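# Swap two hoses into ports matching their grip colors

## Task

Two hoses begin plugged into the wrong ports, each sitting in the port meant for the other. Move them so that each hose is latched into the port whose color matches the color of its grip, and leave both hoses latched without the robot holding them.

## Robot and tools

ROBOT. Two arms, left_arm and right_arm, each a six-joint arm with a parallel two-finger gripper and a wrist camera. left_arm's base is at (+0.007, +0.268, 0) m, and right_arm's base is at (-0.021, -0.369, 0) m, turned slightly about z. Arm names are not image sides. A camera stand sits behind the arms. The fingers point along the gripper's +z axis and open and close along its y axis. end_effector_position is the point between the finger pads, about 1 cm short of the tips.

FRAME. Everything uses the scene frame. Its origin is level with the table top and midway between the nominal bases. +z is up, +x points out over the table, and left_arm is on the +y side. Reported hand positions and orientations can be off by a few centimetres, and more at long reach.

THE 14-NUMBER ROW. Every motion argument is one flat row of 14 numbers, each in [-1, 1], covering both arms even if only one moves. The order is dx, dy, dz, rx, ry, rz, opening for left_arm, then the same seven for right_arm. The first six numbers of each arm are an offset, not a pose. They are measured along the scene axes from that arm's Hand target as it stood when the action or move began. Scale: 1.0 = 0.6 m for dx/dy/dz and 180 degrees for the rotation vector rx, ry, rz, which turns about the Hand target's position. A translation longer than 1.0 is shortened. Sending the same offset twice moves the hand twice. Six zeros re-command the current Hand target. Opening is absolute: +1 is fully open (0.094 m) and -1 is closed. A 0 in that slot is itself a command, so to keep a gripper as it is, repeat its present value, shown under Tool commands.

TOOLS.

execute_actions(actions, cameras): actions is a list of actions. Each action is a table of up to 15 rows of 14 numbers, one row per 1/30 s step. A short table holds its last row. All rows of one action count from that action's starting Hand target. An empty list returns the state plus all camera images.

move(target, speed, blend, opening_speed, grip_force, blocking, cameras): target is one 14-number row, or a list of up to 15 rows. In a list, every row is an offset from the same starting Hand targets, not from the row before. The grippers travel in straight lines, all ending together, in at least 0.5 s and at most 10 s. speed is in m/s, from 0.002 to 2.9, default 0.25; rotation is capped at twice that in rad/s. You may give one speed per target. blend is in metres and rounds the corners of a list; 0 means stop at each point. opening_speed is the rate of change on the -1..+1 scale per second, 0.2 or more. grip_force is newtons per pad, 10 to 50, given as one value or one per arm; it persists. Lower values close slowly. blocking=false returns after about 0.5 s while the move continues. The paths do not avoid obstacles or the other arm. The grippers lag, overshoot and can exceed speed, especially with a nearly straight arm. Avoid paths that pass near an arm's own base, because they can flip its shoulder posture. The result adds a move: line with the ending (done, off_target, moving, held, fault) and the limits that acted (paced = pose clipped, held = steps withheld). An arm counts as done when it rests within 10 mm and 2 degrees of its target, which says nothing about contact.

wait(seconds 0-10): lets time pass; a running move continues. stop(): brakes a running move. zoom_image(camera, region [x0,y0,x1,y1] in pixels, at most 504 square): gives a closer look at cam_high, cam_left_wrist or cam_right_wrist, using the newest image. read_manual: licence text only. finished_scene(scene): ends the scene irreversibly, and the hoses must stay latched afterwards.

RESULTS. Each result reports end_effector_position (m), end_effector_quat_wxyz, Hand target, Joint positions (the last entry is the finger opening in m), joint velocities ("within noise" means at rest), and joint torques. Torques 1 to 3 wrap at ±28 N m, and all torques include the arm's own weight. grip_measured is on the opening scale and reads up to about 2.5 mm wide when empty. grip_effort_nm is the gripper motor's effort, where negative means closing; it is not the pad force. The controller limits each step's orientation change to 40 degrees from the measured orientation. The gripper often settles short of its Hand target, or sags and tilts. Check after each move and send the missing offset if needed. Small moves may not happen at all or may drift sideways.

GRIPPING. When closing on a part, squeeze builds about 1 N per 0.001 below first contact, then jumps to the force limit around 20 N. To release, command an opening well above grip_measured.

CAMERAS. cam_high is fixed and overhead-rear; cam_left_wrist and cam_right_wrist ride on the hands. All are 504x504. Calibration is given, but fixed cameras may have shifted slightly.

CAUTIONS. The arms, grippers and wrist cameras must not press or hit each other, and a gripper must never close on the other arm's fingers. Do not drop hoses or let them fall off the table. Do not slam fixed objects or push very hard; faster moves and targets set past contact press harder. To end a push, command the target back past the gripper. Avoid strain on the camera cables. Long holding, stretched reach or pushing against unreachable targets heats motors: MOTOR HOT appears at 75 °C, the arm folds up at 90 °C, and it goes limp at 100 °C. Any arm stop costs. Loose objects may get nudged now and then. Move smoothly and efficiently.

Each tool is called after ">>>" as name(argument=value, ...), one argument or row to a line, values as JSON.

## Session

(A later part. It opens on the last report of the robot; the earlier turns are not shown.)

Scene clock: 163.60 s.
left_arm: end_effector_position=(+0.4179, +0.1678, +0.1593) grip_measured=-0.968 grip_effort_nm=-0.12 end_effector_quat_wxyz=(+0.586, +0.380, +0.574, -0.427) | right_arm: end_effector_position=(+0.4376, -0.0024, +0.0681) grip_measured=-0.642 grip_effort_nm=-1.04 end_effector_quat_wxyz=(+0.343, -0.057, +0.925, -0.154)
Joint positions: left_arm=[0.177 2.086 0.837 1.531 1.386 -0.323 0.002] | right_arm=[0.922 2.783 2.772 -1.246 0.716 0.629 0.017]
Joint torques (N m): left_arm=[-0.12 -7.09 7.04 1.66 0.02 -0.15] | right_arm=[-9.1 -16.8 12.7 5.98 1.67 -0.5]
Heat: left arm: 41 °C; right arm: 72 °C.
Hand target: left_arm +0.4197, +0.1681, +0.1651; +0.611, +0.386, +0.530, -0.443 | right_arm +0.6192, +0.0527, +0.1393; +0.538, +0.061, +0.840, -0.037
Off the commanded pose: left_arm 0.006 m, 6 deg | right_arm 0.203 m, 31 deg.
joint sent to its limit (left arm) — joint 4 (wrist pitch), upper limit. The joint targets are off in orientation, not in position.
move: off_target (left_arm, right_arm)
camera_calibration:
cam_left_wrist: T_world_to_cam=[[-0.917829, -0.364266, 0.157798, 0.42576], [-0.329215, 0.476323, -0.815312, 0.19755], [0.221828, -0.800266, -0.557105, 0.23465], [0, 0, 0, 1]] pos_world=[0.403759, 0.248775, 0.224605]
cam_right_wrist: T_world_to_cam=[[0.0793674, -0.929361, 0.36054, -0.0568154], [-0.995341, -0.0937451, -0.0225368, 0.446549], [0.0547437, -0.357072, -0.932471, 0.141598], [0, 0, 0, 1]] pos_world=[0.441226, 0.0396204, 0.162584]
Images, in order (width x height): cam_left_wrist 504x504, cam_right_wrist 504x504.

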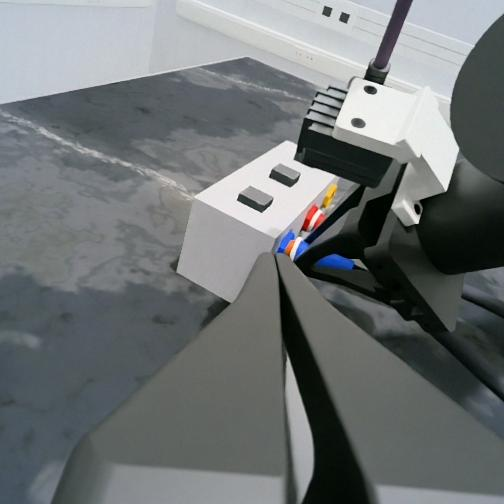

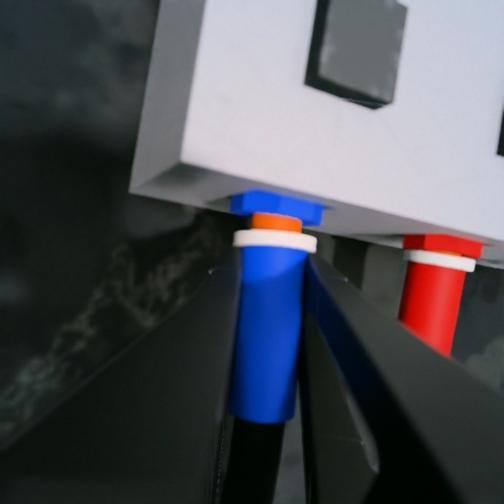

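>>> move(
  target=[
    [0,0,0,0,0,0,-0.97, 0.0,-0.06,0.0,0,0,-0.012,-0.8],
  ],
  speed=0.15,
  cameras=["cam_left_wrist","cam_right_wrist"],
)

>>> zoom_image(
  camera="cam_left_wrist",
  region=[265, 205, 365, 280],
)

Scene clock: 164.73 s.
left_arm: end_effector_position=(+0.4179, +0.1678, +0.1593) grip_measured=-0.968 grip_effort_nm=-0.12 end_effector_quat_wxyz=(+0.586, +0.380, +0.574, -0.427) | right_arm: end_effector_position=(+0.4381, -0.0039, +0.0676) grip_measured=-0.642 grip_effort_nm=-1.05 end_effector_quat_wxyz=(+0.341, -0.050, +0.927, -0.151)
Joint positions: left_arm=[0.177 2.086 0.837 1.531 1.386 -0.323 0.002] | right_arm=[0.918 2.782 2.772 -1.25 0.71 0.643 0.017]
Joint torques (N m): left_arm=[-0.1 -7.08 7.02 1.66 0.02 -0.14] | right_arm=[-12.1 -17.17 12.15 5.46 1.88 -0.34]
Heat: left arm: 41 °C; right arm: 73 °C.
Hand target: left_arm +0.4197, +0.1681, +0.1651; +0.611, +0.386, +0.530, -0.443 | right_arm +0.6191, +0.0167, +0.1394; +0.537, +0.076, +0.838, -0.047
Off the commanded pose: left_arm 0.006 m, 6 deg | right_arm 0.196 m, 31 deg.
joint sent to its limit (left arm) — joint 4 (wrist pitch), upper limit. The joint targets are off in orientation, not in position.
move: off_target (left_arm, right_arm)
camera_calibration:
cam_left_wrist: T_world_to_cam=[[-0.917829, -0.364266, 0.157798, 0.42576], [-0.329215, 0.476323, -0.815312, 0.19755], [0.221828, -0.800266, -0.557105, 0.23465], [0, 0, 0, 1]] pos_world=[0.403759, 0.248775, 0.224605]
cam_right_wrist: T_world_to_cam=[[0.0695965, -0.934095, 0.350175, -0.0531231], [-0.996433, -0.0818884, -0.0203991, 0.44718], [0.04773, -0.347506, -0.936462, 0.143998], [0, 0, 0, 1]] pos_world=[0.442409, 0.0370369, 0.162573]
Images, in order (width x height): cam_left_wrist 504x504, cam_right_wrist 504x504.

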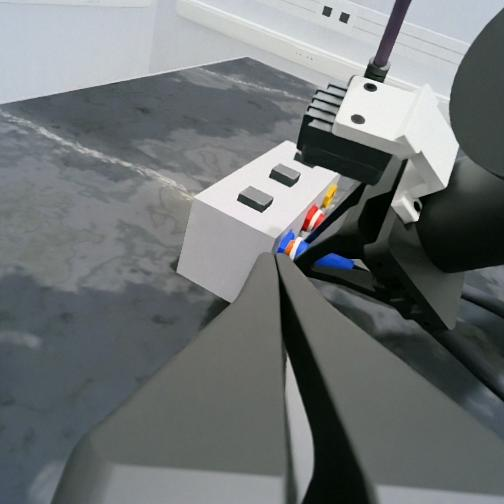

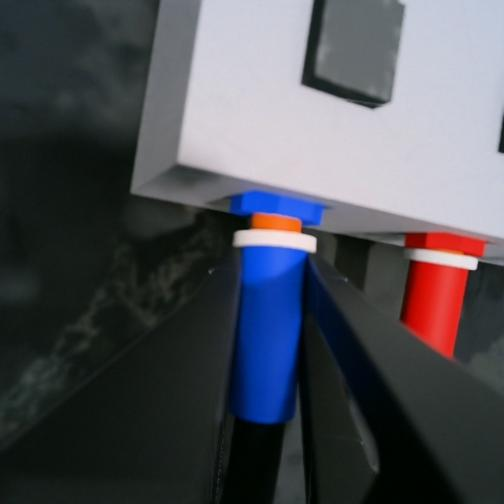

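Scaled by 5.040 from the camera's 504x504 image, which has a finer 720x720 frame.

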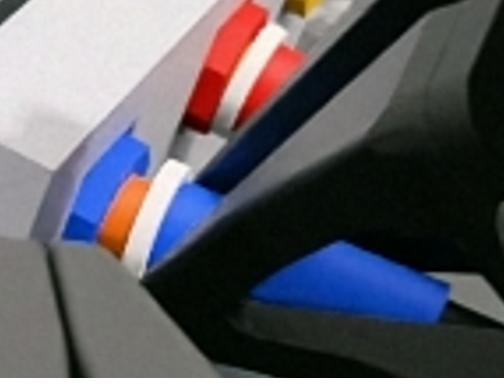

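>>> move(
  target=[
    [0,0,0,0,0,0,-0.97, -0.301,-0.0345,-0.117,0.0076,0.0735,0.0402,-0.8],
    [0,0,0,0,0,0,-0.97, -0.151,-0.0225,-0.03,0,-0.0815,0.038,-0.8],
  ],
  speed=0.16,
  cameras=["cam_left_wrist","cam_right_wrist"],
)

>>> zoom_image(
  camera="cam_left_wrist",
  region=[265, 205, 365, 280],
)

Scene clock: 169.03 s.
left_arm: end_effector_position=(+0.4179, +0.1678, +0.1593) grip_measured=-0.968 grip_effort_nm=-0.12 end_effector_quat_wxyz=(+0.586, +0.380, +0.574, -0.427) | right_arm: end_effector_position=(+0.4333, -0.0049, +0.0631) grip_measured=-0.642 grip_effort_nm=-1.04 end_effector_quat_wxyz=(+0.482, -0.050, +0.869, -0.100)
Joint positions: left_arm=[0.177 2.086 0.837 1.531 1.386 -0.323 0.002] | right_arm=[0.951 2.371 1.776 -0.282 0.836 0.466 0.017]
Joint torques (N m): left_arm=[-0.12 -7.08 7.06 1.66 0.02 -0.14] | right_arm=[-7.71 -12.27 10.81 5.84 1.1 -0.64]
Heat: left arm: 41 °C; right arm: 75 °C. Fold the right arm in close to its base, or ease its load, before you think long.
Hand target: left_arm +0.4197, +0.1681, +0.1651; +0.611, +0.386, +0.530, -0.443 | right_arm +0.5285, +0.0034, +0.1215; +0.642, +0.032, +0.766, -0.005
Off the commanded pose: left_arm 0.006 m, 6 deg | right_arm 0.112 m, 26 deg.
MOTOR HOT: joint 2 (shoulder) of the right arm reports 75 °C; the controller's stop level is 90 °C. To cool a motor, set the load down, stop pushing, or move to a pose that needs little force.
joint sent to its limit (left arm) — joint 4 (wrist pitch), upper limit. The joint targets are off in orientation, not in position.
move: off_target (left_arm, right_arm)
camera_calibration:
cam_left_wrist: T_world_to_cam=[[-0.917829, -0.364266, 0.157798, 0.42576], [-0.329215, 0.476323, -0.815312, 0.19755], [0.221828, -0.800266, -0.557105, 0.23465], [0, 0, 0, 1]] pos_world=[0.403759, 0.248775, 0.224605]
cam_right_wrist: T_world_to_cam=[[0.0544933, -0.957909, 0.281854, -0.0412865], [-0.935828, -0.147435, -0.32014, 0.434586], [0.34822, -0.246321, -0.904472, 0.00788588], [0, 0, 0, 1]] pos_world=[0.406202, 0.0264669, 0.157898]
Images, in order (width x height): cam_left_wrist 504x504, cam_right_wrist 504x504.

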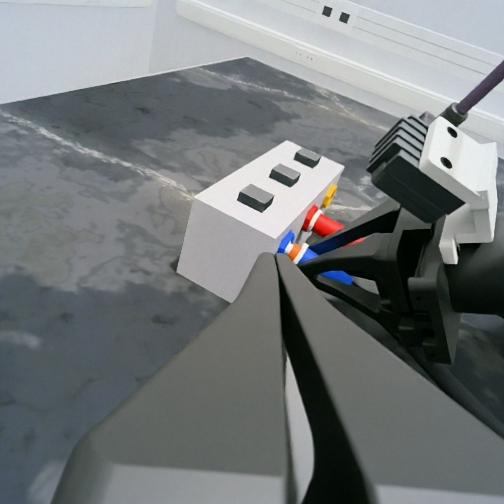

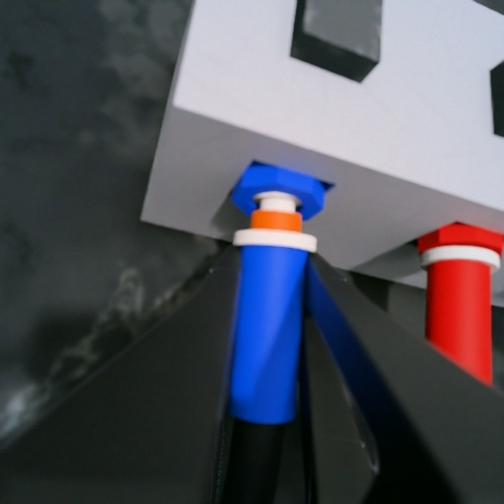

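Scaled by 5.040 from the camera's 504x504 image, which has a finer 720x720 frame.

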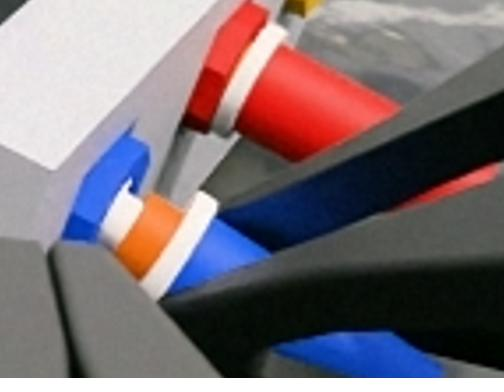

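>>> move(
  target=[
    [0,0,0,0,0,0,-0.97, 0.04,0.01,0.08,0,0,-0.008,-0.8],
  ],
  speed=0.16,
  cameras=["cam_left_wrist","cam_right_wrist"],
)

>>> zoom_image(
  camera="cam_left_wrist",
  region=[265, 205, 365, 280],
)

Scene clock: 170.10 s.
left_arm: end_effector_position=(+0.4179, +0.1678, +0.1593) grip_measured=-0.968 grip_effort_nm=-0.12 end_effector_quat_wxyz=(+0.586, +0.380, +0.574, -0.427) | right_arm: end_effector_position=(+0.4332, -0.0057, +0.0628) grip_measured=-0.642 grip_effort_nm=-1.04 end_effector_quat_wxyz=(+0.481, -0.066, +0.867, -0.112)
Joint positions: left_arm=[0.177 2.086 0.837 1.531 1.386 -0.323 0.002] | right_arm=[0.951 2.371 1.772 -0.277 0.841 0.426 0.017]
Joint torques (N m): left_arm=[-0.1 -7.09 7.05 1.66 0.02 -0.15] | right_arm=[-9.44 -16.57 16.13 5.51 1.08 -0.86]
Heat: left arm: 41 °C; right arm: 75 °C. Fold the right arm in close to its base, or ease its load, before you think long.
Hand target: left_arm +0.4197, +0.1681, +0.1651; +0.611, +0.386, +0.530, -0.443 | right_arm +0.5526, +0.0092, +0.1695; +0.642, +0.041, +0.766, -0.013
Off the commanded pose: left_arm 0.006 m, 6 deg | right_arm 0.161 m, 28 deg.
MOTOR HOT: still on. Joint 2 (shoulder) of the right arm reports 75 °C.
joint sent to its limit (left arm) — joint 4 (wrist pitch), upper limit. The joint targets are off in orientation, not in position.
move: off_target (left_arm, right_arm)
camera_calibration:
cam_left_wrist: T_world_to_cam=[[-0.917829, -0.364266, 0.157798, 0.42576], [-0.329215, 0.476323, -0.815312, 0.19755], [0.221828, -0.800266, -0.557105, 0.23465], [0, 0, 0, 1]] pos_world=[0.403759, 0.248775, 0.224605]
cam_right_wrist: T_world_to_cam=[[0.0715254, -0.945894, 0.316496, -0.0515506], [-0.933388, -0.175347, -0.313113, 0.432673], [0.351669, -0.273018, -0.895428, 0.00518281], [0, 0, 0, 1]] pos_world=[0.405717, 0.0285218, 0.156432]
Images, in order (width x height): cam_left_wrist 504x504, cam_right_wrist 504x504.

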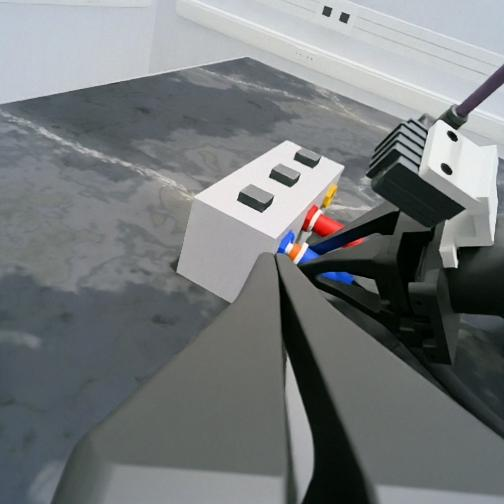

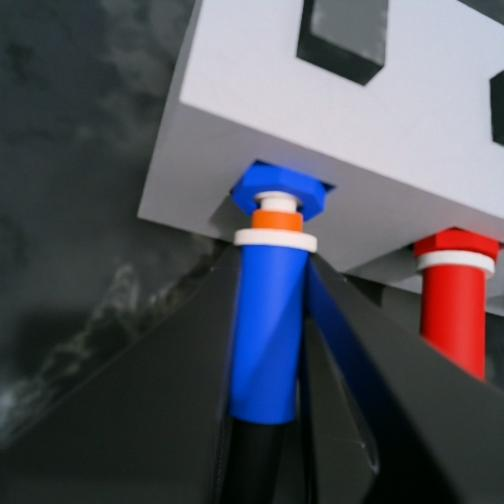

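Scaled by 5.040 from the camera's 504x504 image, which has a finer 720x720 frame.

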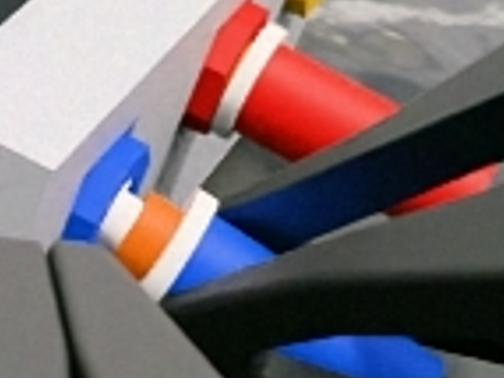

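>>> move(
  target=[
    [0,0,0,0,0,0,-0.97, -0.02,0.0,0.08,0,0.02,-0.004,-0.8],
  ],
  speed=0.2,
  cameras=["cam_left_wrist","cam_right_wrist"],
)

>>> zoom_image(
  camera="cam_left_wrist",
  region=[265, 205, 365, 280],
)

Scene clock: 171.60 s.
left_arm: end_effector_position=(+0.4179, +0.1678, +0.1593) grip_measured=-0.968 grip_effort_nm=-0.12 end_effector_quat_wxyz=(+0.586, +0.380, +0.574, -0.427) | right_arm: end_effector_position=(+0.4329, -0.0071, +0.0677) grip_measured=-0.642 grip_effort_nm=-1.04 end_effector_quat_wxyz=(+0.434, -0.102, +0.889, -0.104)
Joint positions: left_arm=[0.177 2.086 0.837 1.531 1.386 -0.323 0.002] | right_arm=[0.927 2.358 1.847 -0.435 0.733 0.399 0.017]
Joint torques (N m): left_arm=[-0.1 -7.09 7.05 1.66 0.02 -0.14] | right_arm=[-6.24 -21.74 17.31 4.68 1.9 -0.02]
Heat: left arm: 41 °C; right arm: 77 °C. Fold the right arm in close to its base, or ease its load, before you think long.
Hand target: left_arm +0.4197, +0.1681, +0.1651; +0.611, +0.386, +0.530, -0.443 | right_arm +0.5406, +0.0092, +0.2175; +0.617, +0.046, +0.785, -0.018
Off the commanded pose: left_arm 0.006 m, 6 deg | right_arm 0.185 m, 31 deg.
MOTOR HOT: still on. Joint 2 (shoulder) of the right arm reports 77 °C.
joint sent to its limit (left arm) — joint 4 (wrist pitch), upper limit. The joint targets are off in orientation, not in position.
move: off_target (left_arm, right_arm)
camera_calibration:
cam_left_wrist: T_world_to_cam=[[-0.917829, -0.364266, 0.157798, 0.42576], [-0.329215, 0.476323, -0.815312, 0.19755], [0.221828, -0.800266, -0.557105, 0.23465], [0, 0, 0, 1]] pos_world=[0.403759, 0.248775, 0.224605]
cam_right_wrist: T_world_to_cam=[[0.160891, -0.932296, 0.323941, -0.0933922], [-0.950969, -0.234275, -0.201923, 0.433333], [0.264143, -0.275571, -0.924278, 0.0491955], [0, 0, 0, 1]] pos_world=[0.414117, 0.0280068, 0.163224]
Images, in order (width x height): cam_left_wrist 504x504, cam_right_wrist 504x504.

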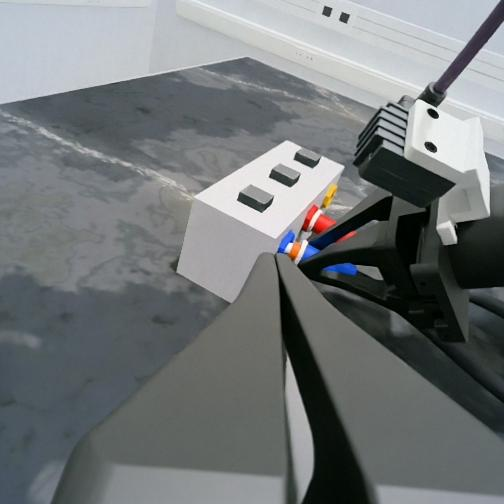

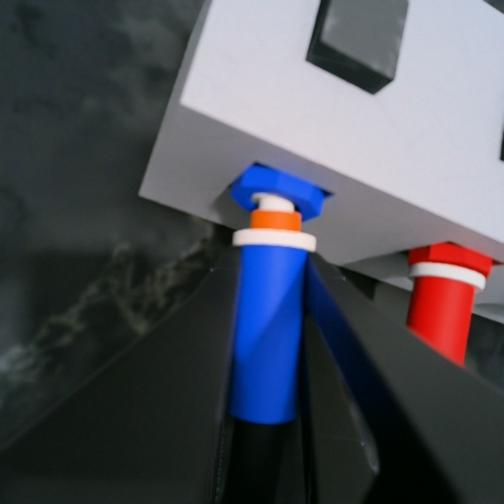

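Scaled by 5.040 from the camera's 504x504 image, which has a finer 720x720 frame.

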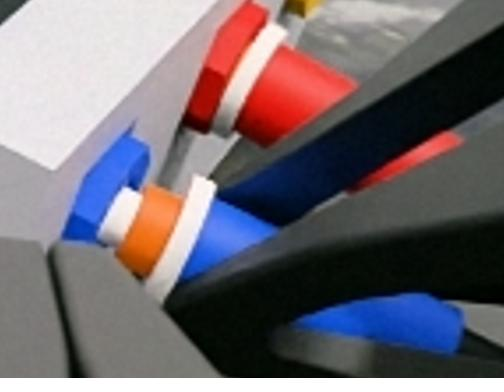

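>>> move(
  target=[
    [0,0,0,0,0,0,-0.97, 0.05,0.04,-0.13,0,0,-0.035,-0.8],
  ],
  speed=0.2,
  cameras=["cam_left_wrist","cam_right_wrist"],
)

>>> zoom_image(
  camera="cam_left_wrist",
  region=[265, 205, 365, 280],
)

Scene clock: 174.77 s.
left_arm: end_effector_position=(+0.4179, +0.1678, +0.1593) grip_measured=-0.968 grip_effort_nm=-0.12 end_effector_quat_wxyz=(+0.586, +0.380, +0.574, -0.427) | right_arm: end_effector_position=(+0.4359, -0.0015, +0.0674) grip_measured=-0.642 grip_effort_nm=-1.05 end_effector_quat_wxyz=(+0.398, -0.035, +0.895, -0.201)
Joint positions: left_arm=[0.177 2.086 0.837 1.531 1.386 -0.323 0.002] | right_arm=[0.961 2.796 2.715 -1.195 0.889 0.691 0.017]
Joint torques (N m): left_arm=[-0.1 -7.06 7.04 1.66 0.02 -0.15] | right_arm=[-7.35 -15.94 14.87 5.26 2.12 0.15]
Heat: left arm: 42 °C; right arm: 78 °C. Fold the right arm in close to its base, or ease its load, before you think long.
Hand target: left_arm +0.4197, +0.1681, +0.1651; +0.611, +0.386, +0.530, -0.443 | right_arm +0.5706, +0.0332, +0.1392; +0.615, +0.089, +0.782, -0.053
Off the commanded pose: left_arm 0.006 m, 6 deg | right_arm 0.157 m, 36 deg.
MOTOR HOT: still on. Joint 2 (shoulder) of the right arm reports 78 °C.
joint sent to its limit (left arm) — joint 4 (wrist pitch), upper limit. The joint targets are off in orientation, not in position.
move: off_target (left_arm, right_arm)
camera_calibration:
cam_left_wrist: T_world_to_cam=[[-0.917829, -0.364266, 0.157798, 0.42576], [-0.329215, 0.476323, -0.815312, 0.19755], [0.221828, -0.800266, -0.557105, 0.23465], [0, 0, 0, 1]] pos_world=[0.403759, 0.248775, 0.224605]
cam_right_wrist: T_world_to_cam=[[-0.0231182, -0.901038, 0.433124, -0.0156985], [-0.987402, -0.0472563, -0.151011, 0.450177], [0.156535, -0.431159, -0.888594, 0.0939363], [0, 0, 0, 1]] pos_world=[0.429439, 0.0476303, 0.158253]
Images, in order (width x height): cam_left_wrist 504x504, cam_right_wrist 504x504.

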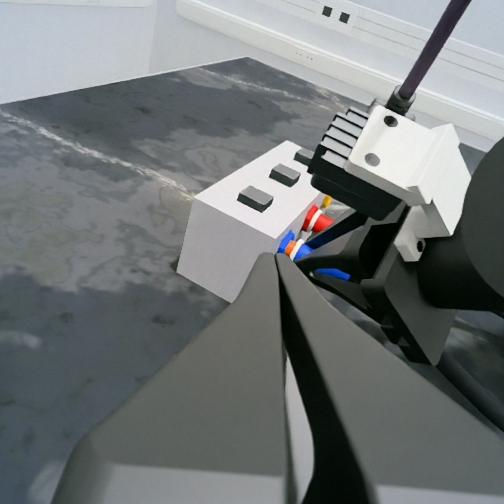

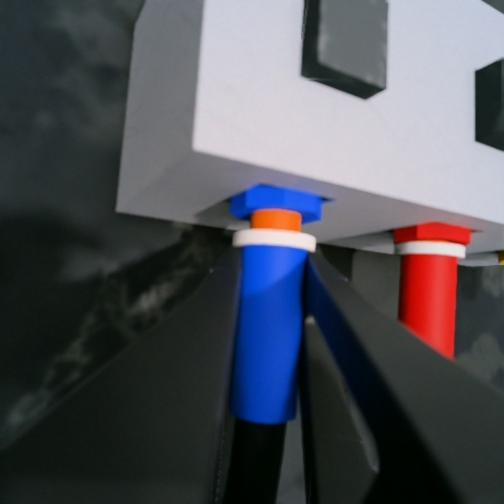

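Scaled by 5.040 from the camera's 504x504 image, which has a finer 720x720 frame.

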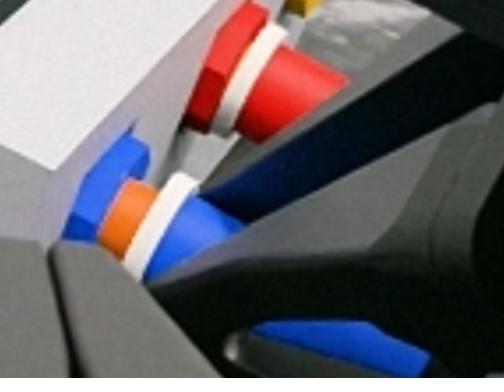

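>>> move(
  target=[
    [0,0,0,0,0,0,-0.97, 0.04,-0.02,0.04,0,0,0.014,-0.8],
  ],
  speed=0.2,
  cameras=["cam_left_wrist","cam_right_wrist"],
)

>>> zoom_image(
  camera="cam_left_wrist",
  region=[265, 205, 365, 280],
)

Scene clock: 176.23 s.
left_arm: end_effector_position=(+0.4179, +0.1678, +0.1593) grip_measured=-0.968 grip_effort_nm=-0.12 end_effector_quat_wxyz=(+0.586, +0.380, +0.574, -0.427) | right_arm: end_effector_position=(+0.4368, -0.0029, +0.0673) grip_measured=-0.642 grip_effort_nm=-1.04 end_effector_quat_wxyz=(+0.381, -0.045, +0.903, -0.193)
Joint positions: left_arm=[0.177 2.086 0.837 1.531 1.386 -0.323 0.002] | right_arm=[0.95 2.796 2.737 -1.216 0.845 0.665 0.017]
Joint torques (N m): left_arm=[-0.1 -7.06 7.04 1.66 0.01 -0.14] | right_arm=[-9.92 -19.73 13.59 5.09 2.15 -0.12]
Heat: left arm: 42 °C; right arm: 79 °C. Fold the right arm in close to its base, or ease its load, before you think long.
Hand target: left_arm +0.4197, +0.1681, +0.1651; +0.611, +0.386, +0.530, -0.443 | right_arm +0.5946, +0.0211, +0.1633; +0.616, +0.072, +0.783, -0.039
Off the commanded pose: left_arm 0.006 m, 6 deg | right_arm 0.186 m, 38 deg.
MOTOR HOT: still on. Joint 2 (shoulder) of the right arm reports 79 °C.
joint sent to its limit (left arm) — joint 4 (wrist pitch), upper limit. The joint targets are off in orientation, not in position.
move: off_target (left_arm, right_arm)
camera_calibration:
cam_left_wrist: T_world_to_cam=[[-0.917829, -0.364266, 0.157798, 0.42576], [-0.329215, 0.476323, -0.815312, 0.19755], [0.221828, -0.800266, -0.557105, 0.23465], [0, 0, 0, 1]] pos_world=[0.403759, 0.248775, 0.224605]
cam_right_wrist: T_world_to_cam=[[0.0105151, -0.904681, 0.425959, -0.0311571], [-0.991797, -0.0637039, -0.110815, 0.450134], [0.127388, -0.4213, -0.89793, 0.106459], [0, 0, 0, 1]] pos_world=[0.433208, 0.0453392, 0.158746]
Images, in order (width x height): cam_left_wrist 504x504, cam_right_wrist 504x504.

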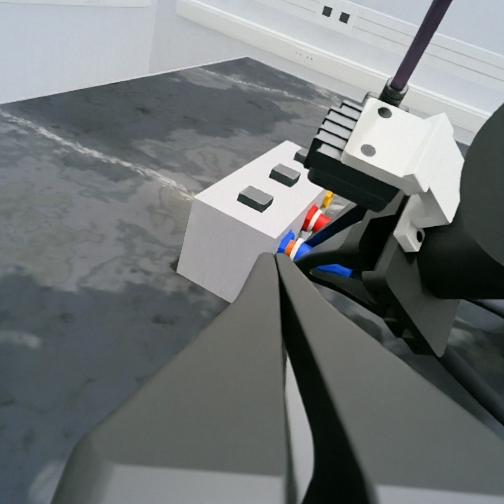

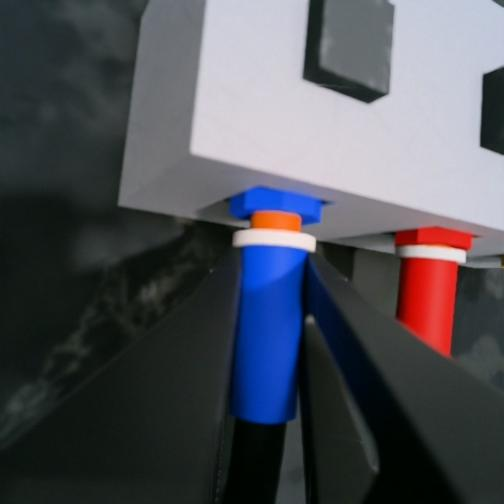

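Scaled by 5.040 from the camera's 504x504 image, which has a finer 720x720 frame.

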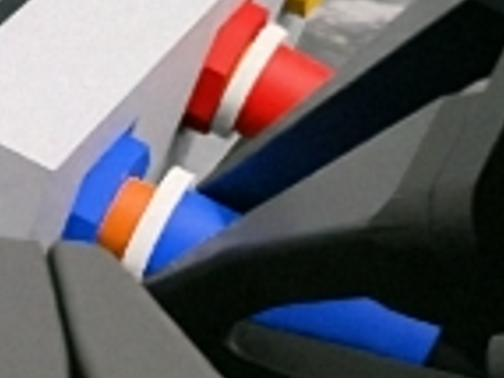

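>>> move(
  target=[
    [0,0,0,0,0,0,-0.97, -0.333,-0.0285,-0.1305,0.0057,0.135,0.0361,-0.8],
    [0,0,0,0,0,0,-0.97, -0.388,-0.0152,-0.13,0.0118,0.19,0.0364,-0.8],
    [0,0,0,0,0,0,-0.97, -0.388,-0.0152,-0.2447,0.0118,0.19,0.0364,-0.8],
    [0,0,0,0,0,0,-0.97, -0.388,-0.0152,-0.2447,0.0118,0.19,0.0364,-0.2],
    [0,0,0,0,0,0,-0.97, -0.388,-0.0152,-0.2447,-0.0037,0.0465,0.0354,-0.2],
  ],
  speed=0.18,
  cameras=["cam_left_wrist","cam_right_wrist"],
)

Scene clock: 183.53 s.
left_arm: end_effector_position=(+0.4179, +0.1678, +0.1593) grip_measured=-0.968 grip_effort_nm=-0.12 end_effector_quat_wxyz=(+0.586, +0.380, +0.574, -0.427) | right_arm: end_effector_position=(+0.3650, +0.0166, +0.0334) grip_measured=-0.203 grip_effort_nm=0.12 end_effector_quat_wxyz=(+0.563, +0.030, +0.826, +0.000)
Joint positions: left_arm=[0.177 2.086 0.837 1.531 1.386 -0.323 0.002] | right_arm=[1.102 2.326 1.392 0.231 0.97 0.645 0.037]
Joint torques (N m): left_arm=[-0.1 -7.09 7.04 1.66 0.02 -0.14] | right_arm=[0.42 -10.02 4.34 1.89 0.39 0.05]
Heat: left arm: 42 °C; right arm: 82 °C. Fold the right arm in close to its base, or ease its load, before you think long.
Hand target: left_arm +0.4197, +0.1681, +0.1651; +0.611, +0.386, +0.530, -0.443 | right_arm +0.3617, +0.0121, +0.0166; +0.559, +0.021, +0.829, -0.014
Off the commanded pose: left_arm 0.006 m, 6 deg | right_arm 0.018 m, 2 deg.
MOTOR HOT: still on. Joint 2 (shoulder) of the right arm reports 82 °C.
joint sent to its limit (left arm) — joint 4 (wrist pitch), upper limit. The joint targets are off in orientation, not in position.
move: off_target (left_arm, right_arm); target 4's new opening was sent with right_arm's hand 0.013 m and 1 deg from that target
camera_calibration:
cam_left_wrist: T_world_to_cam=[[-0.917829, -0.364266, 0.157798, 0.42576], [-0.329215, 0.476323, -0.815312, 0.19755], [0.221828, -0.800266, -0.557105, 0.23465], [0, 0, 0, 1]] pos_world=[0.403759, 0.248775, 0.224605]
cam_right_wrist: T_world_to_cam=[[0.000876198, -0.999219, 0.039494, 0.0196375], [-0.857606, -0.0210629, -0.513876, 0.340169], [0.514307, -0.0334201, -0.856955, -0.0557076], [0, 0, 0, 1]] pos_world=[0.320364, 0.0249254, 0.12629]
Images, in order (width x height): cam_left_wrist 504x504, cam_right_wrist 504x504.

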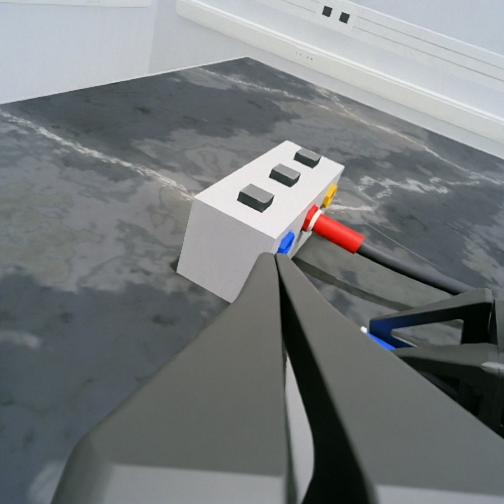

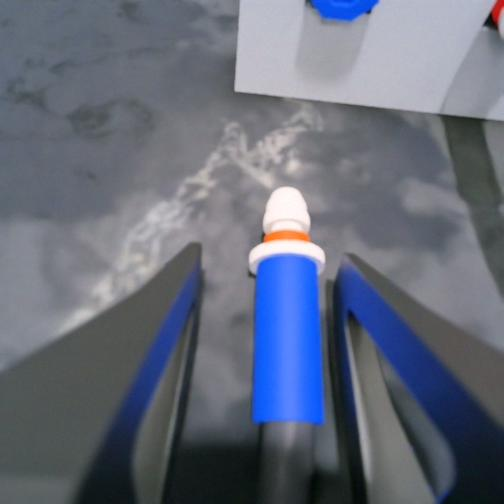

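>>> move(
  target=[
    [0,0,0,0,0,0,-0.97, -0.1,0,0.15,0,0,0,-0.2],
    [0,0,0,0,0,0,-0.97, -0.22,-0.38,0.33,0,0,0,-0.2],
  ],
  speed=0.3,
  blend=[0.03,0],
)

>>> wait(
  seconds=3,
)

Scene clock: 185.90 s.
left_arm: end_effector_position=(+0.4179, +0.1678, +0.1593) grip_measured=-0.968 grip_effort_nm=-0.12 end_effector_quat_wxyz=(+0.586, +0.380, +0.574, -0.427) | right_arm: end_effector_position=(+0.2305, -0.2153, +0.2204) grip_measured=-0.203 grip_effort_nm=0.12 end_effector_quat_wxyz=(+0.563, +0.028, +0.826, -0.009)
Joint positions: left_arm=[0.177 2.086 0.837 1.531 1.386 -0.323 0.002] | right_arm=[1.116 1.002 0.752 -0.478 0.989 0.657 0.037]
Joint torques (N m): left_arm=[-0.1 -7.08 7.05 1.67 0.02 -0.15] | right_arm=[0.23 -2.4 5.86 1.73 0.26 0.04]
Heat: left arm: 42 °C; right arm: 80 °C. Fold the right arm in close to its base, or ease its load, before you think long.
Hand target: left_arm +0.4197, +0.1681, +0.1651; +0.611, +0.386, +0.530, -0.443 | right_arm +0.2298, -0.2159, +0.2146; +0.559, +0.021, +0.829, -0.014
Off the commanded pose: left_arm 0.006 m, 6 deg | right_arm 0.006 m, 1 deg.
MOTOR HOT: still on. Joint 2 (shoulder) of the right arm reports 80 °C.
joint sent to its limit (left arm) — joint 4 (wrist pitch), upper limit. The joint targets are off in orientation, not in position.
move: off_target (left_arm)

Scene clock: 188.90 s.
left_arm: end_effector_position=(+0.4179, +0.1678, +0.1593) grip_measured=-0.968 grip_effort_nm=-0.12 end_effector_quat_wxyz=(+0.586, +0.380, +0.574, -0.427) | right_arm: end_effector_position=(+0.2305, -0.2152, +0.2203) grip_measured=-0.203 grip_effort_nm=0.12 end_effector_quat_wxyz=(+0.563, +0.027, +0.826, -0.009)
Joint positions: left_arm=[0.177 2.086 0.837 1.531 1.386 -0.323 0.002] | right_arm=[1.116 1.002 0.752 -0.478 0.988 0.657 0.037]
Joint torques (N m): left_arm=[-0.1 -7.08 7.04 1.66 0.02 -0.14] | right_arm=[0.27 -2.35 5.85 1.72 0.31 0.04]
Heat: left arm: 42 °C; right arm: 77 °C. Fold the right arm in close to its base, or ease its load, before you think long.
Hand target: left_arm +0.4197, +0.1681, +0.1651; +0.611, +0.386, +0.530, -0.443 | right_arm +0.2298, -0.2159, +0.2146; +0.559, +0.021, +0.829, -0.014
Tool commands: left_gripper/opening=-0.97 right_gripper/opening=-0.2
Off the commanded pose: left_arm 0.006 m, 6 deg | right_arm 0.006 m, 1 deg.
MOTOR HOT: still on. Joint 2 (shoulder) of the right arm reports 77 °C.
wait: 3.00 s; at rest by 0.17 s

>>> wait(
  seconds=8,
)

Scene clock: 197.23 s.
left_arm: end_effector_position=(+0.4179, +0.1678, +0.1593) grip_measured=-0.968 grip_effort_nm=-0.12 end_effector_quat_wxyz=(+0.586, +0.380, +0.574, -0.427) | right_arm: end_effector_position=(+0.2305, -0.2153, +0.2203) grip_measured=-0.203 grip_effort_nm=0.12 end_effector_quat_wxyz=(+0.563, +0.027, +0.826, -0.009)
Joint positions: left_arm=[0.177 2.086 0.837 1.531 1.386 -0.323 0.002] | right_arm=[1.116 1.002 0.752 -0.479 0.988 0.657 0.037]
Joint torques (N m): left_arm=[-0.1 -7.08 7.04 1.66 0.01 -0.14] | right_arm=[0.27 -2.33 5.85 1.73 0.3 0.03]
Heat: left arm: 42 °C; right arm: 70 °C.
Hand target: left_arm +0.4197, +0.1681, +0.1651; +0.611, +0.386, +0.530, -0.443 | right_arm +0.2298, -0.2159, +0.2146; +0.559, +0.021, +0.829, -0.014
Tool commands: left_gripper/opening=-0.97 right_gripper/opening=-0.2
Off the commanded pose: left_arm 0.006 m, 6 deg | right_arm 0.006 m, 1 deg.
MOTOR HOT: cleared for the motors of the right arm.
wait: 8.00 s; at rest from the start

>>> move(
  target=[
    [0,0,0,0,0,0,-0.97, 0.1,0.25,-0.04,0,0,0,-0.2],
    [0,0,0,0,0,0,-0.97, 0.192,0.3765,-0.2,0,0,0,-0.2],
    [0,0,0,0,0,0,-0.97, 0.215,0.3715,-0.3,0,0,0,-0.2],
  ],
  speed=0.25,
  blend=[0.04,0.02,0],
  cameras=["cam_right_wrist"],
)

Scene clock: 199.77 s.
left_arm: end_effector_position=(+0.4179, +0.1678, +0.1593) grip_measured=-0.968 grip_effort_nm=-0.12 end_effector_quat_wxyz=(+0.586, +0.380, +0.574, -0.427) | right_arm: end_effector_position=(+0.3546, +0.0038, +0.0363) grip_measured=-0.203 grip_effort_nm=0.12 end_effector_quat_wxyz=(+0.557, +0.018, +0.830, -0.019)
Joint positions: left_arm=[0.177 2.086 0.837 1.531 1.386 -0.323 0.002] | right_arm=[1.11 2.275 1.337 0.189 0.981 0.645 0.037]
Joint torques (N m): left_arm=[-0.12 -7.08 7.04 1.66 0.01 -0.14] | right_arm=[-0.2 -10.41 6.84 1.92 0.32 0.02]
Heat: left arm: 42 °C; right arm: 68 °C.
Hand target: left_arm +0.4197, +0.1681, +0.1651; +0.611, +0.386, +0.530, -0.443 | right_arm +0.3588, +0.0070, +0.0347; +0.559, +0.021, +0.829, -0.014
Off the commanded pose: left_arm 0.006 m, 6 deg | right_arm 0.006 m, 1 deg.
joint sent to its limit (left arm) — joint 4 (wrist pitch), upper limit. The joint targets are off in orientation, not in position.
move: off_target (left_arm)
camera_calibration:
cam_right_wrist: T_world_to_cam=[[0.000978952, -0.996494, 0.0836527, 0.00515402], [-0.866288, -0.0426333, -0.497722, 0.335088], [0.499543, -0.0719801, -0.863293, -0.0425597], [0, 0, 0, 1]] pos_world=[0.311538, 0.0163584, 0.129608]
Images, in order (width x height): cam_right_wrist 504x504.

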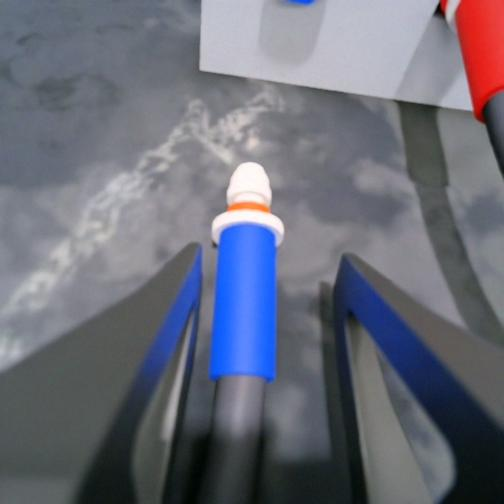

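>>> move(
  target=[0,0,0,0,0,0,-0.97, 0.0145,0.0095,-0.025,0,0,0,-0.2],
  speed=0.1,
  cameras=["cam_right_wrist"],
)

Scene clock: 200.80 s.
left_arm: end_effector_position=(+0.4179, +0.1678, +0.1593) grip_measured=-0.968 grip_effort_nm=-0.12 end_effector_quat_wxyz=(+0.586, +0.380, +0.574, -0.427) | right_arm: end_effector_position=(+0.3629, +0.0117, +0.0328) grip_measured=-0.203 grip_effort_nm=0.12 end_effector_quat_wxyz=(+0.565, +0.026, +0.824, -0.008)
Joint positions: left_arm=[0.177 2.086 0.837 1.531 1.386 -0.323 0.002] | right_arm=[1.103 2.317 1.369 0.244 0.98 0.632 0.037]
Joint torques (N m): left_arm=[-0.1 -7.09 7.04 1.66 0.02 -0.14] | right_arm=[-0.51 -9.03 7.49 1.73 0.2 0.01]
Heat: left arm: 42 °C; right arm: 68 °C.
Hand target: left_arm +0.4197, +0.1681, +0.1651; +0.611, +0.386, +0.530, -0.443 | right_arm +0.3675, +0.0127, +0.0195; +0.559, +0.021, +0.829, -0.014
Off the commanded pose: left_arm 0.006 m, 6 deg | right_arm 0.014 m, 1 deg.
joint sent to its limit (left arm) — joint 4 (wrist pitch), upper limit. The joint targets are off in orientation, not in position.
move: off_target (left_arm, right_arm)
camera_calibration:
cam_right_wrist: T_world_to_cam=[[-0.0014835, -0.998391, 0.0566893, 0.0151257], [-0.855635, -0.0280739, -0.516818, 0.337402], [0.517578, -0.049272, -0.854216, -0.0563269], [0, 0, 0, 1]] pos_world=[0.317869, 0.0217982, 0.125403]
Images, in order (width x height): cam_right_wrist 504x504.

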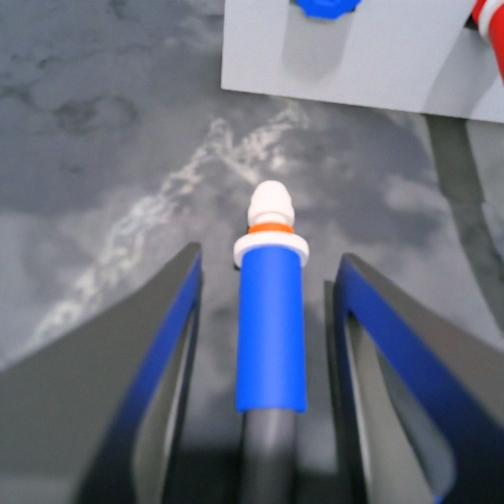

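>>> move(
  target=[0,0,0,0,0,0,-0.97, 0.001,0.0,-0.02,0,0,0,-0.2],
  speed=0.1,
  cameras=["cam_right_wrist"],
)

Scene clock: 201.83 s.
left_arm: end_effector_position=(+0.4179, +0.1678, +0.1593) grip_measured=-0.968 grip_effort_nm=-0.12 end_effector_quat_wxyz=(+0.586, +0.380, +0.574, -0.427) | right_arm: end_effector_position=(+0.3654, +0.0144, +0.0337) grip_measured=-0.203 grip_effort_nm=0.12 end_effector_quat_wxyz=(+0.575, +0.037, +0.818, +0.002)
Joint positions: left_arm=[0.177 2.086 0.837 1.531 1.386 -0.323 0.002] | right_arm=[1.103 2.33 1.369 0.295 0.988 0.629 0.037]
Joint torques (N m): left_arm=[-0.12 -7.09 7.04 1.66 0.02 -0.14] | right_arm=[-0.55 -7.94 6.93 1.53 0.09 0.05]
Heat: left arm: 42 °C; right arm: 68 °C.
Hand target: left_arm +0.4197, +0.1681, +0.1651; +0.611, +0.386, +0.530, -0.443 | right_arm +0.3681, +0.0127, +0.0076; +0.559, +0.021, +0.829, -0.014
Off the commanded pose: left_arm 0.006 m, 6 deg | right_arm 0.026 m, 3 deg.
joint sent to its limit (left arm) — joint 4 (wrist pitch), upper limit. The joint targets are off in orientation, not in position.
move: off_target (left_arm, right_arm)
camera_calibration:
cam_right_wrist: T_world_to_cam=[[-0.0078551, -0.999561, 0.0285621, 0.0210452], [-0.843267, -0.00872986, -0.537424, 0.335915], [0.537438, -0.028307, -0.842828, -0.0646959], [0, 0, 0, 1]] pos_world=[0.318201, 0.0221371, 0.1254]
Images, in order (width x height): cam_right_wrist 504x504.

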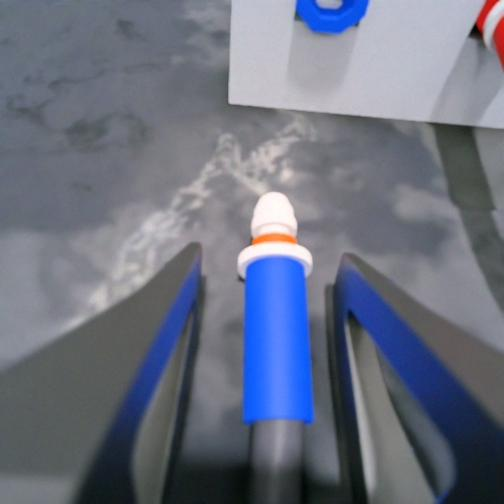

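>>> move(
  target=[
    [0,0,0,0,0,0,-0.97, -0.004,-0.003,0.03,0.002,0.044,0,-0.2],
    [0,0,0,0,0,0,-0.97, -0.008,-0.003,0.01,0.002,0.044,0,-0.2],
  ],
  speed=0.12,
  cameras=["cam_right_wrist"],
)

Scene clock: 203.47 s.
left_arm: end_effector_position=(+0.4179, +0.1678, +0.1593) grip_measured=-0.968 grip_effort_nm=-0.12 end_effector_quat_wxyz=(+0.586, +0.380, +0.574, -0.427) | right_arm: end_effector_position=(+0.3653, +0.0122, +0.0248) grip_measured=-0.203 grip_effort_nm=0.12 end_effector_quat_wxyz=(+0.519, +0.031, +0.854, -0.011)
Joint positions: left_arm=[0.177 2.086 0.837 1.531 1.386 -0.323 0.002] | right_arm=[1.085 2.319 1.46 0.013 0.906 0.743 0.037]
Joint torques (N m): left_arm=[-0.12 -7.08 7.05 1.66 0.01 -0.14] | right_arm=[-0.16 -11.59 5.96 1.25 -0.03 0.13]
Heat: left arm: 42 °C; right arm: 68 °C.
Hand target: left_arm +0.4197, +0.1681, +0.1651; +0.611, +0.386, +0.530, -0.443 | right_arm +0.3633, +0.0109, +0.0136; +0.501, +0.022, +0.865, -0.013
Off the commanded pose: left_arm 0.006 m, 6 deg | right_arm 0.011 m, 3 deg.
joint sent to its limit (left arm) — joint 4 (wrist pitch), upper limit. The joint targets are off in orientation, not in position.
move: off_target (left_arm, right_arm)
camera_calibration:
cam_right_wrist: T_world_to_cam=[[-0.0058768, -0.99859, 0.0527527, 0.0177853], [-0.907917, -0.0167816, -0.418814, 0.351828], [0.419109, -0.0503564, -0.906538, -0.0270989], [0, 0, 0, 1]] pos_world=[0.330893, 0.0222998, 0.121846]
Images, in order (width x height): cam_right_wrist 504x504.

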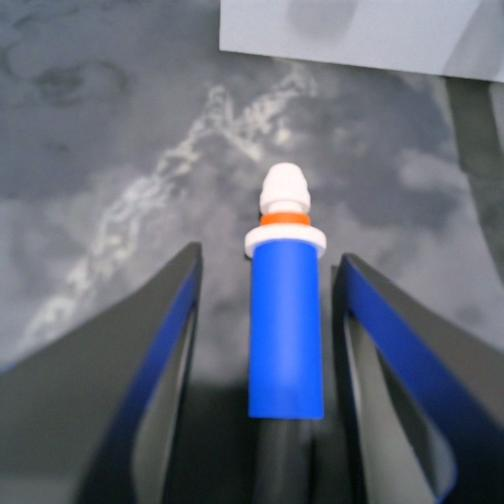

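>>> move(
  target=[0,0,0,0,0,0,-0.97, 0,-0.006,-0.002,0,0,0,-0.8],
  opening_speed=0.8,
)

>>> move(
  target=[
    [0,0,0,0,0,0,-0.97, -0.005,0.009,0.12,0,0,0.0067,-0.8],
    [0,0,0,0,0,0,-0.97, 0.0815,0.0035,0.1045,0,0,0.0067,-0.8],
  ],
  speed=0.14,
  cameras=["cam_left_wrist","cam_right_wrist"],
)

>>> zoom_image(
  camera="cam_left_wrist",
  region=[265, 205, 365, 280],
)

Scene clock: 204.63 s.
left_arm: end_effector_position=(+0.4179, +0.1678, +0.1593) grip_measured=-0.968 grip_effort_nm=-0.12 end_effector_quat_wxyz=(+0.586, +0.380, +0.574, -0.427) | right_arm: end_effector_position=(+0.3654, +0.0156, +0.0248) grip_measured=-0.642 grip_effort_nm=-1.04 end_effector_quat_wxyz=(+0.517, +0.032, +0.855, -0.001)
Joint positions: left_arm=[0.177 2.086 0.837 1.531 1.386 -0.323 0.002] | right_arm=[1.085 2.319 1.46 0.025 0.891 0.743 0.017]
Joint torques (N m): left_arm=[-0.12 -7.09 7.05 1.66 0.01 -0.15] | right_arm=[-0.54 -12.22 4.38 1.3 0.1 0.1]
Heat: left arm: 42 °C; right arm: 68 °C.
Hand target: left_arm +0.4197, +0.1681, +0.1651; +0.611, +0.386, +0.530, -0.443 | right_arm +0.3633, +0.0073, +0.0124; +0.501, +0.022, +0.865, -0.013
Off the commanded pose: left_arm 0.006 m, 6 deg | right_arm 0.015 m, 3 deg.
joint sent to its limit (left arm) — joint 4 (wrist pitch), upper limit. The joint targets are off in orientation, not in position.
move: off_target (left_arm, right_arm)

Scene clock: 206.83 s.
left_arm: end_effector_position=(+0.4179, +0.1678, +0.1593) grip_measured=-0.968 grip_effort_nm=-0.12 end_effector_quat_wxyz=(+0.586, +0.380, +0.574, -0.427) | right_arm: end_effector_position=(+0.4075, -0.0022, +0.0681) grip_measured=-0.642 grip_effort_nm=-1.05 end_effector_quat_wxyz=(+0.492, +0.010, +0.870, -0.022)
Joint positions: left_arm=[0.177 2.086 0.837 1.531 1.386 -0.323 0.002] | right_arm=[0.982 2.263 1.597 -0.162 0.797 0.63 0.017]
Joint torques (N m): left_arm=[-0.1 -7.08 7.06 1.67 0.02 -0.14] | right_arm=[0.61 -11.28 9.54 1.88 0.29 0.03]
Heat: left arm: 42 °C; right arm: 69 °C.
Hand target: left_arm +0.4197, +0.1681, +0.1651; +0.611, +0.386, +0.530, -0.443 | right_arm +0.4122, +0.0093, +0.0750; +0.501, +0.013, +0.866, -0.008
Off the commanded pose: left_arm 0.006 m, 6 deg | right_arm 0.014 m, 2 deg.
joint sent to its limit (left arm) — joint 4 (wrist pitch), upper limit. The joint targets are off in orientation, not in position.
move: off_target (left_arm, right_arm)
camera_calibration:
cam_left_wrist: T_world_to_cam=[[-0.917829, -0.364266, 0.157798, 0.42576], [-0.329215, 0.476323, -0.815312, 0.19755], [0.221828, -0.800266, -0.557105, 0.23465], [0, 0, 0, 1]] pos_world=[0.403759, 0.248775, 0.224605]
cam_right_wrist: T_world_to_cam=[[0.0230653, -0.995574, 0.0911112, -0.0130284], [-0.931645, -0.0544628, -0.359264, 0.413663], [0.362636, -0.0765968, -0.928778, 0.0181391], [0, 0, 0, 1]] pos_world=[0.37911, 0.0109479, 0.166649]
Images, in order (width x height): cam_left_wrist 504x504, cam_right_wrist 504x504.

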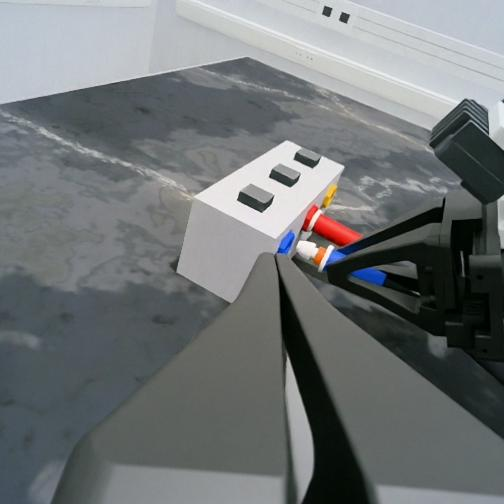

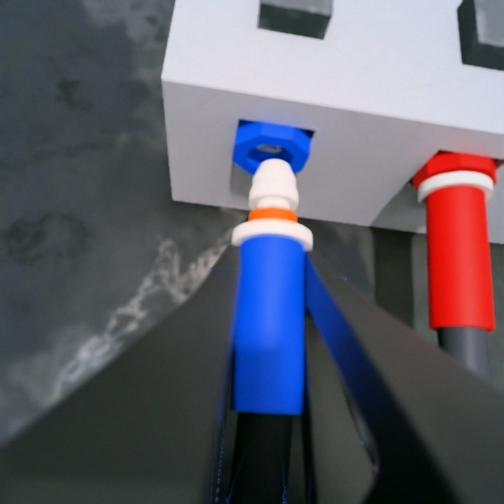

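Scaled by 5.040 from the camera's 504x504 image, which has a finer 720x720 frame.

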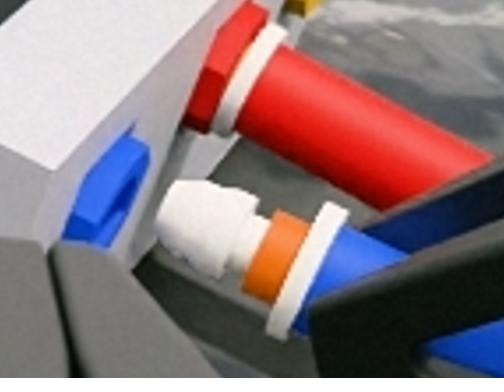

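>>> move(
  target=[0,0,0,0,0,0,-0.97,0.055,-0.0083,0.02,-0.0011,-0.022,-0.0083,-0.8],
  speed=0.06,
  cameras=["cam_right_wrist","cam_left_wrist"],
)

Scene clock: 208.83 s.
left_arm: end_effector_position=(+0.4179, +0.1678, +0.1593) grip_measured=-0.968 grip_effort_nm=-0.12 end_effector_quat_wxyz=(+0.586, +0.380, +0.574, -0.427) | right_arm: end_effector_position=(+0.4162, +0.0024, +0.0676) grip_measured=-0.642 grip_effort_nm=-1.05 end_effector_quat_wxyz=(+0.497, -0.013, +0.867, -0.033)
Joint positions: left_arm=[0.177 2.086 0.837 1.531 1.386 -0.323 0.002] | right_arm=[0.974 2.292 1.629 -0.141 0.796 0.556 0.017]
Joint torques (N m): left_arm=[-0.12 -7.09 7.05 1.66 0.01 -0.15] | right_arm=[-2.56 -10.82 11.25 2.6 0.58 0]
Heat: left arm: 42 °C; right arm: 68 °C.
Hand target: left_arm +0.4197, +0.1681, +0.1651; +0.611, +0.386, +0.530, -0.443 | right_arm +0.4452, +0.0043, +0.0871; +0.530, +0.024, +0.847, -0.015
Off the commanded pose: left_arm 0.006 m, 6 deg | right_arm 0.035 m, 6 deg.
joint sent to its limit (left arm) — joint 4 (wrist pitch), upper limit. The joint targets are off in orientation, not in position.
move: off_target (left_arm, right_arm)
camera_calibration:
cam_left_wrist: T_world_to_cam=[[-0.917829, -0.364266, 0.157798, 0.42576], [-0.329215, 0.476323, -0.815312, 0.19755], [0.221828, -0.800266, -0.557105, 0.23465], [0, 0, 0, 1]] pos_world=[0.403759, 0.248775, 0.224605]
cam_right_wrist: T_world_to_cam=[[0.0518594, -0.989658, 0.133742, -0.0234332], [-0.925183, -0.0980286, -0.366643, 0.419709], [0.375961, -0.104722, -0.920699, 0.00897596], [0, 0, 0, 1]] pos_world=[0.386148, 0.0188926, 0.165281]
Images, in order (width x height): cam_left_wrist 504x504, cam_right_wrist 504x504.

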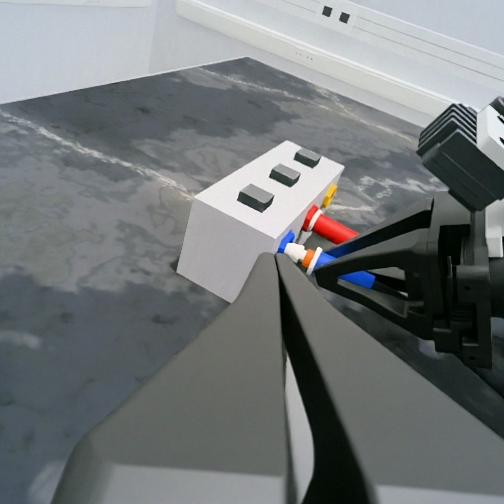

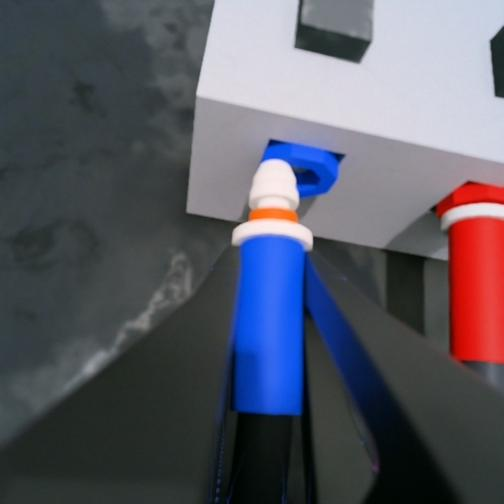

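>>> move(
  target=[
    [0,0,0,0,0,0,-0.97,-0.025,-0.025,-0.008,0,0,-0.01,-0.8],
    [0,0,0,0,0,0,-0.97,0.0,-0.035,0.0,0,0,-0.01,-0.8],
  ],
  speed=0.06,
  cameras=["cam_right_wrist"],
)

Scene clock: 210.47 s.
left_arm: end_effector_position=(+0.4179, +0.1678, +0.1593) grip_measured=-0.968 grip_effort_nm=-0.12 end_effector_quat_wxyz=(+0.586, +0.380, +0.574, -0.427) | right_arm: end_effector_position=(+0.4163, +0.0016, +0.0659) grip_measured=-0.642 grip_effort_nm=-1.05 end_effector_quat_wxyz=(+0.503, -0.005, +0.864, -0.029)
Joint positions: left_arm=[0.177 2.086 0.837 1.531 1.386 -0.323 0.002] | right_arm=[0.975 2.292 1.609 -0.106 0.804 0.564 0.017]
Joint torques (N m): left_arm=[-0.13 -7.09 7.05 1.66 0.01 -0.14] | right_arm=[-4.42 -13.96 7.2 2.46 0.58 0.03]
Heat: left arm: 42 °C; right arm: 68 °C.
Hand target: left_arm +0.4197, +0.1681, +0.1651; +0.611, +0.386, +0.530, -0.443 | right_arm +0.4452, -0.0166, +0.0872; +0.530, +0.037, +0.847, -0.024
Off the commanded pose: left_arm 0.006 m, 6 deg | right_arm 0.040 m, 6 deg.
joint sent to its limit (left arm) — joint 4 (wrist pitch), upper limit. The joint targets are off in orientation, not in position.
move: off_target (left_arm, right_arm)
camera_calibration:
cam_right_wrist: T_world_to_cam=[[0.0417653, -0.991955, 0.119501, -0.0188253], [-0.920662, -0.0846708, -0.381067, 0.418111], [0.388119, -0.0941049, -0.916792, 0.00196136], [0, 0, 0, 1]] pos_world=[0.384964, 0.0169125, 0.163376]
Images, in order (width x height): cam_right_wrist 504x504.

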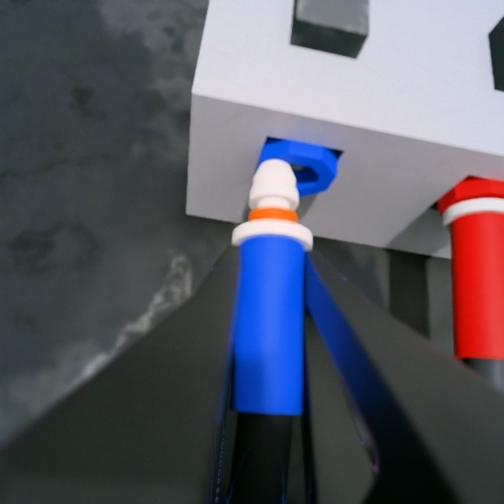

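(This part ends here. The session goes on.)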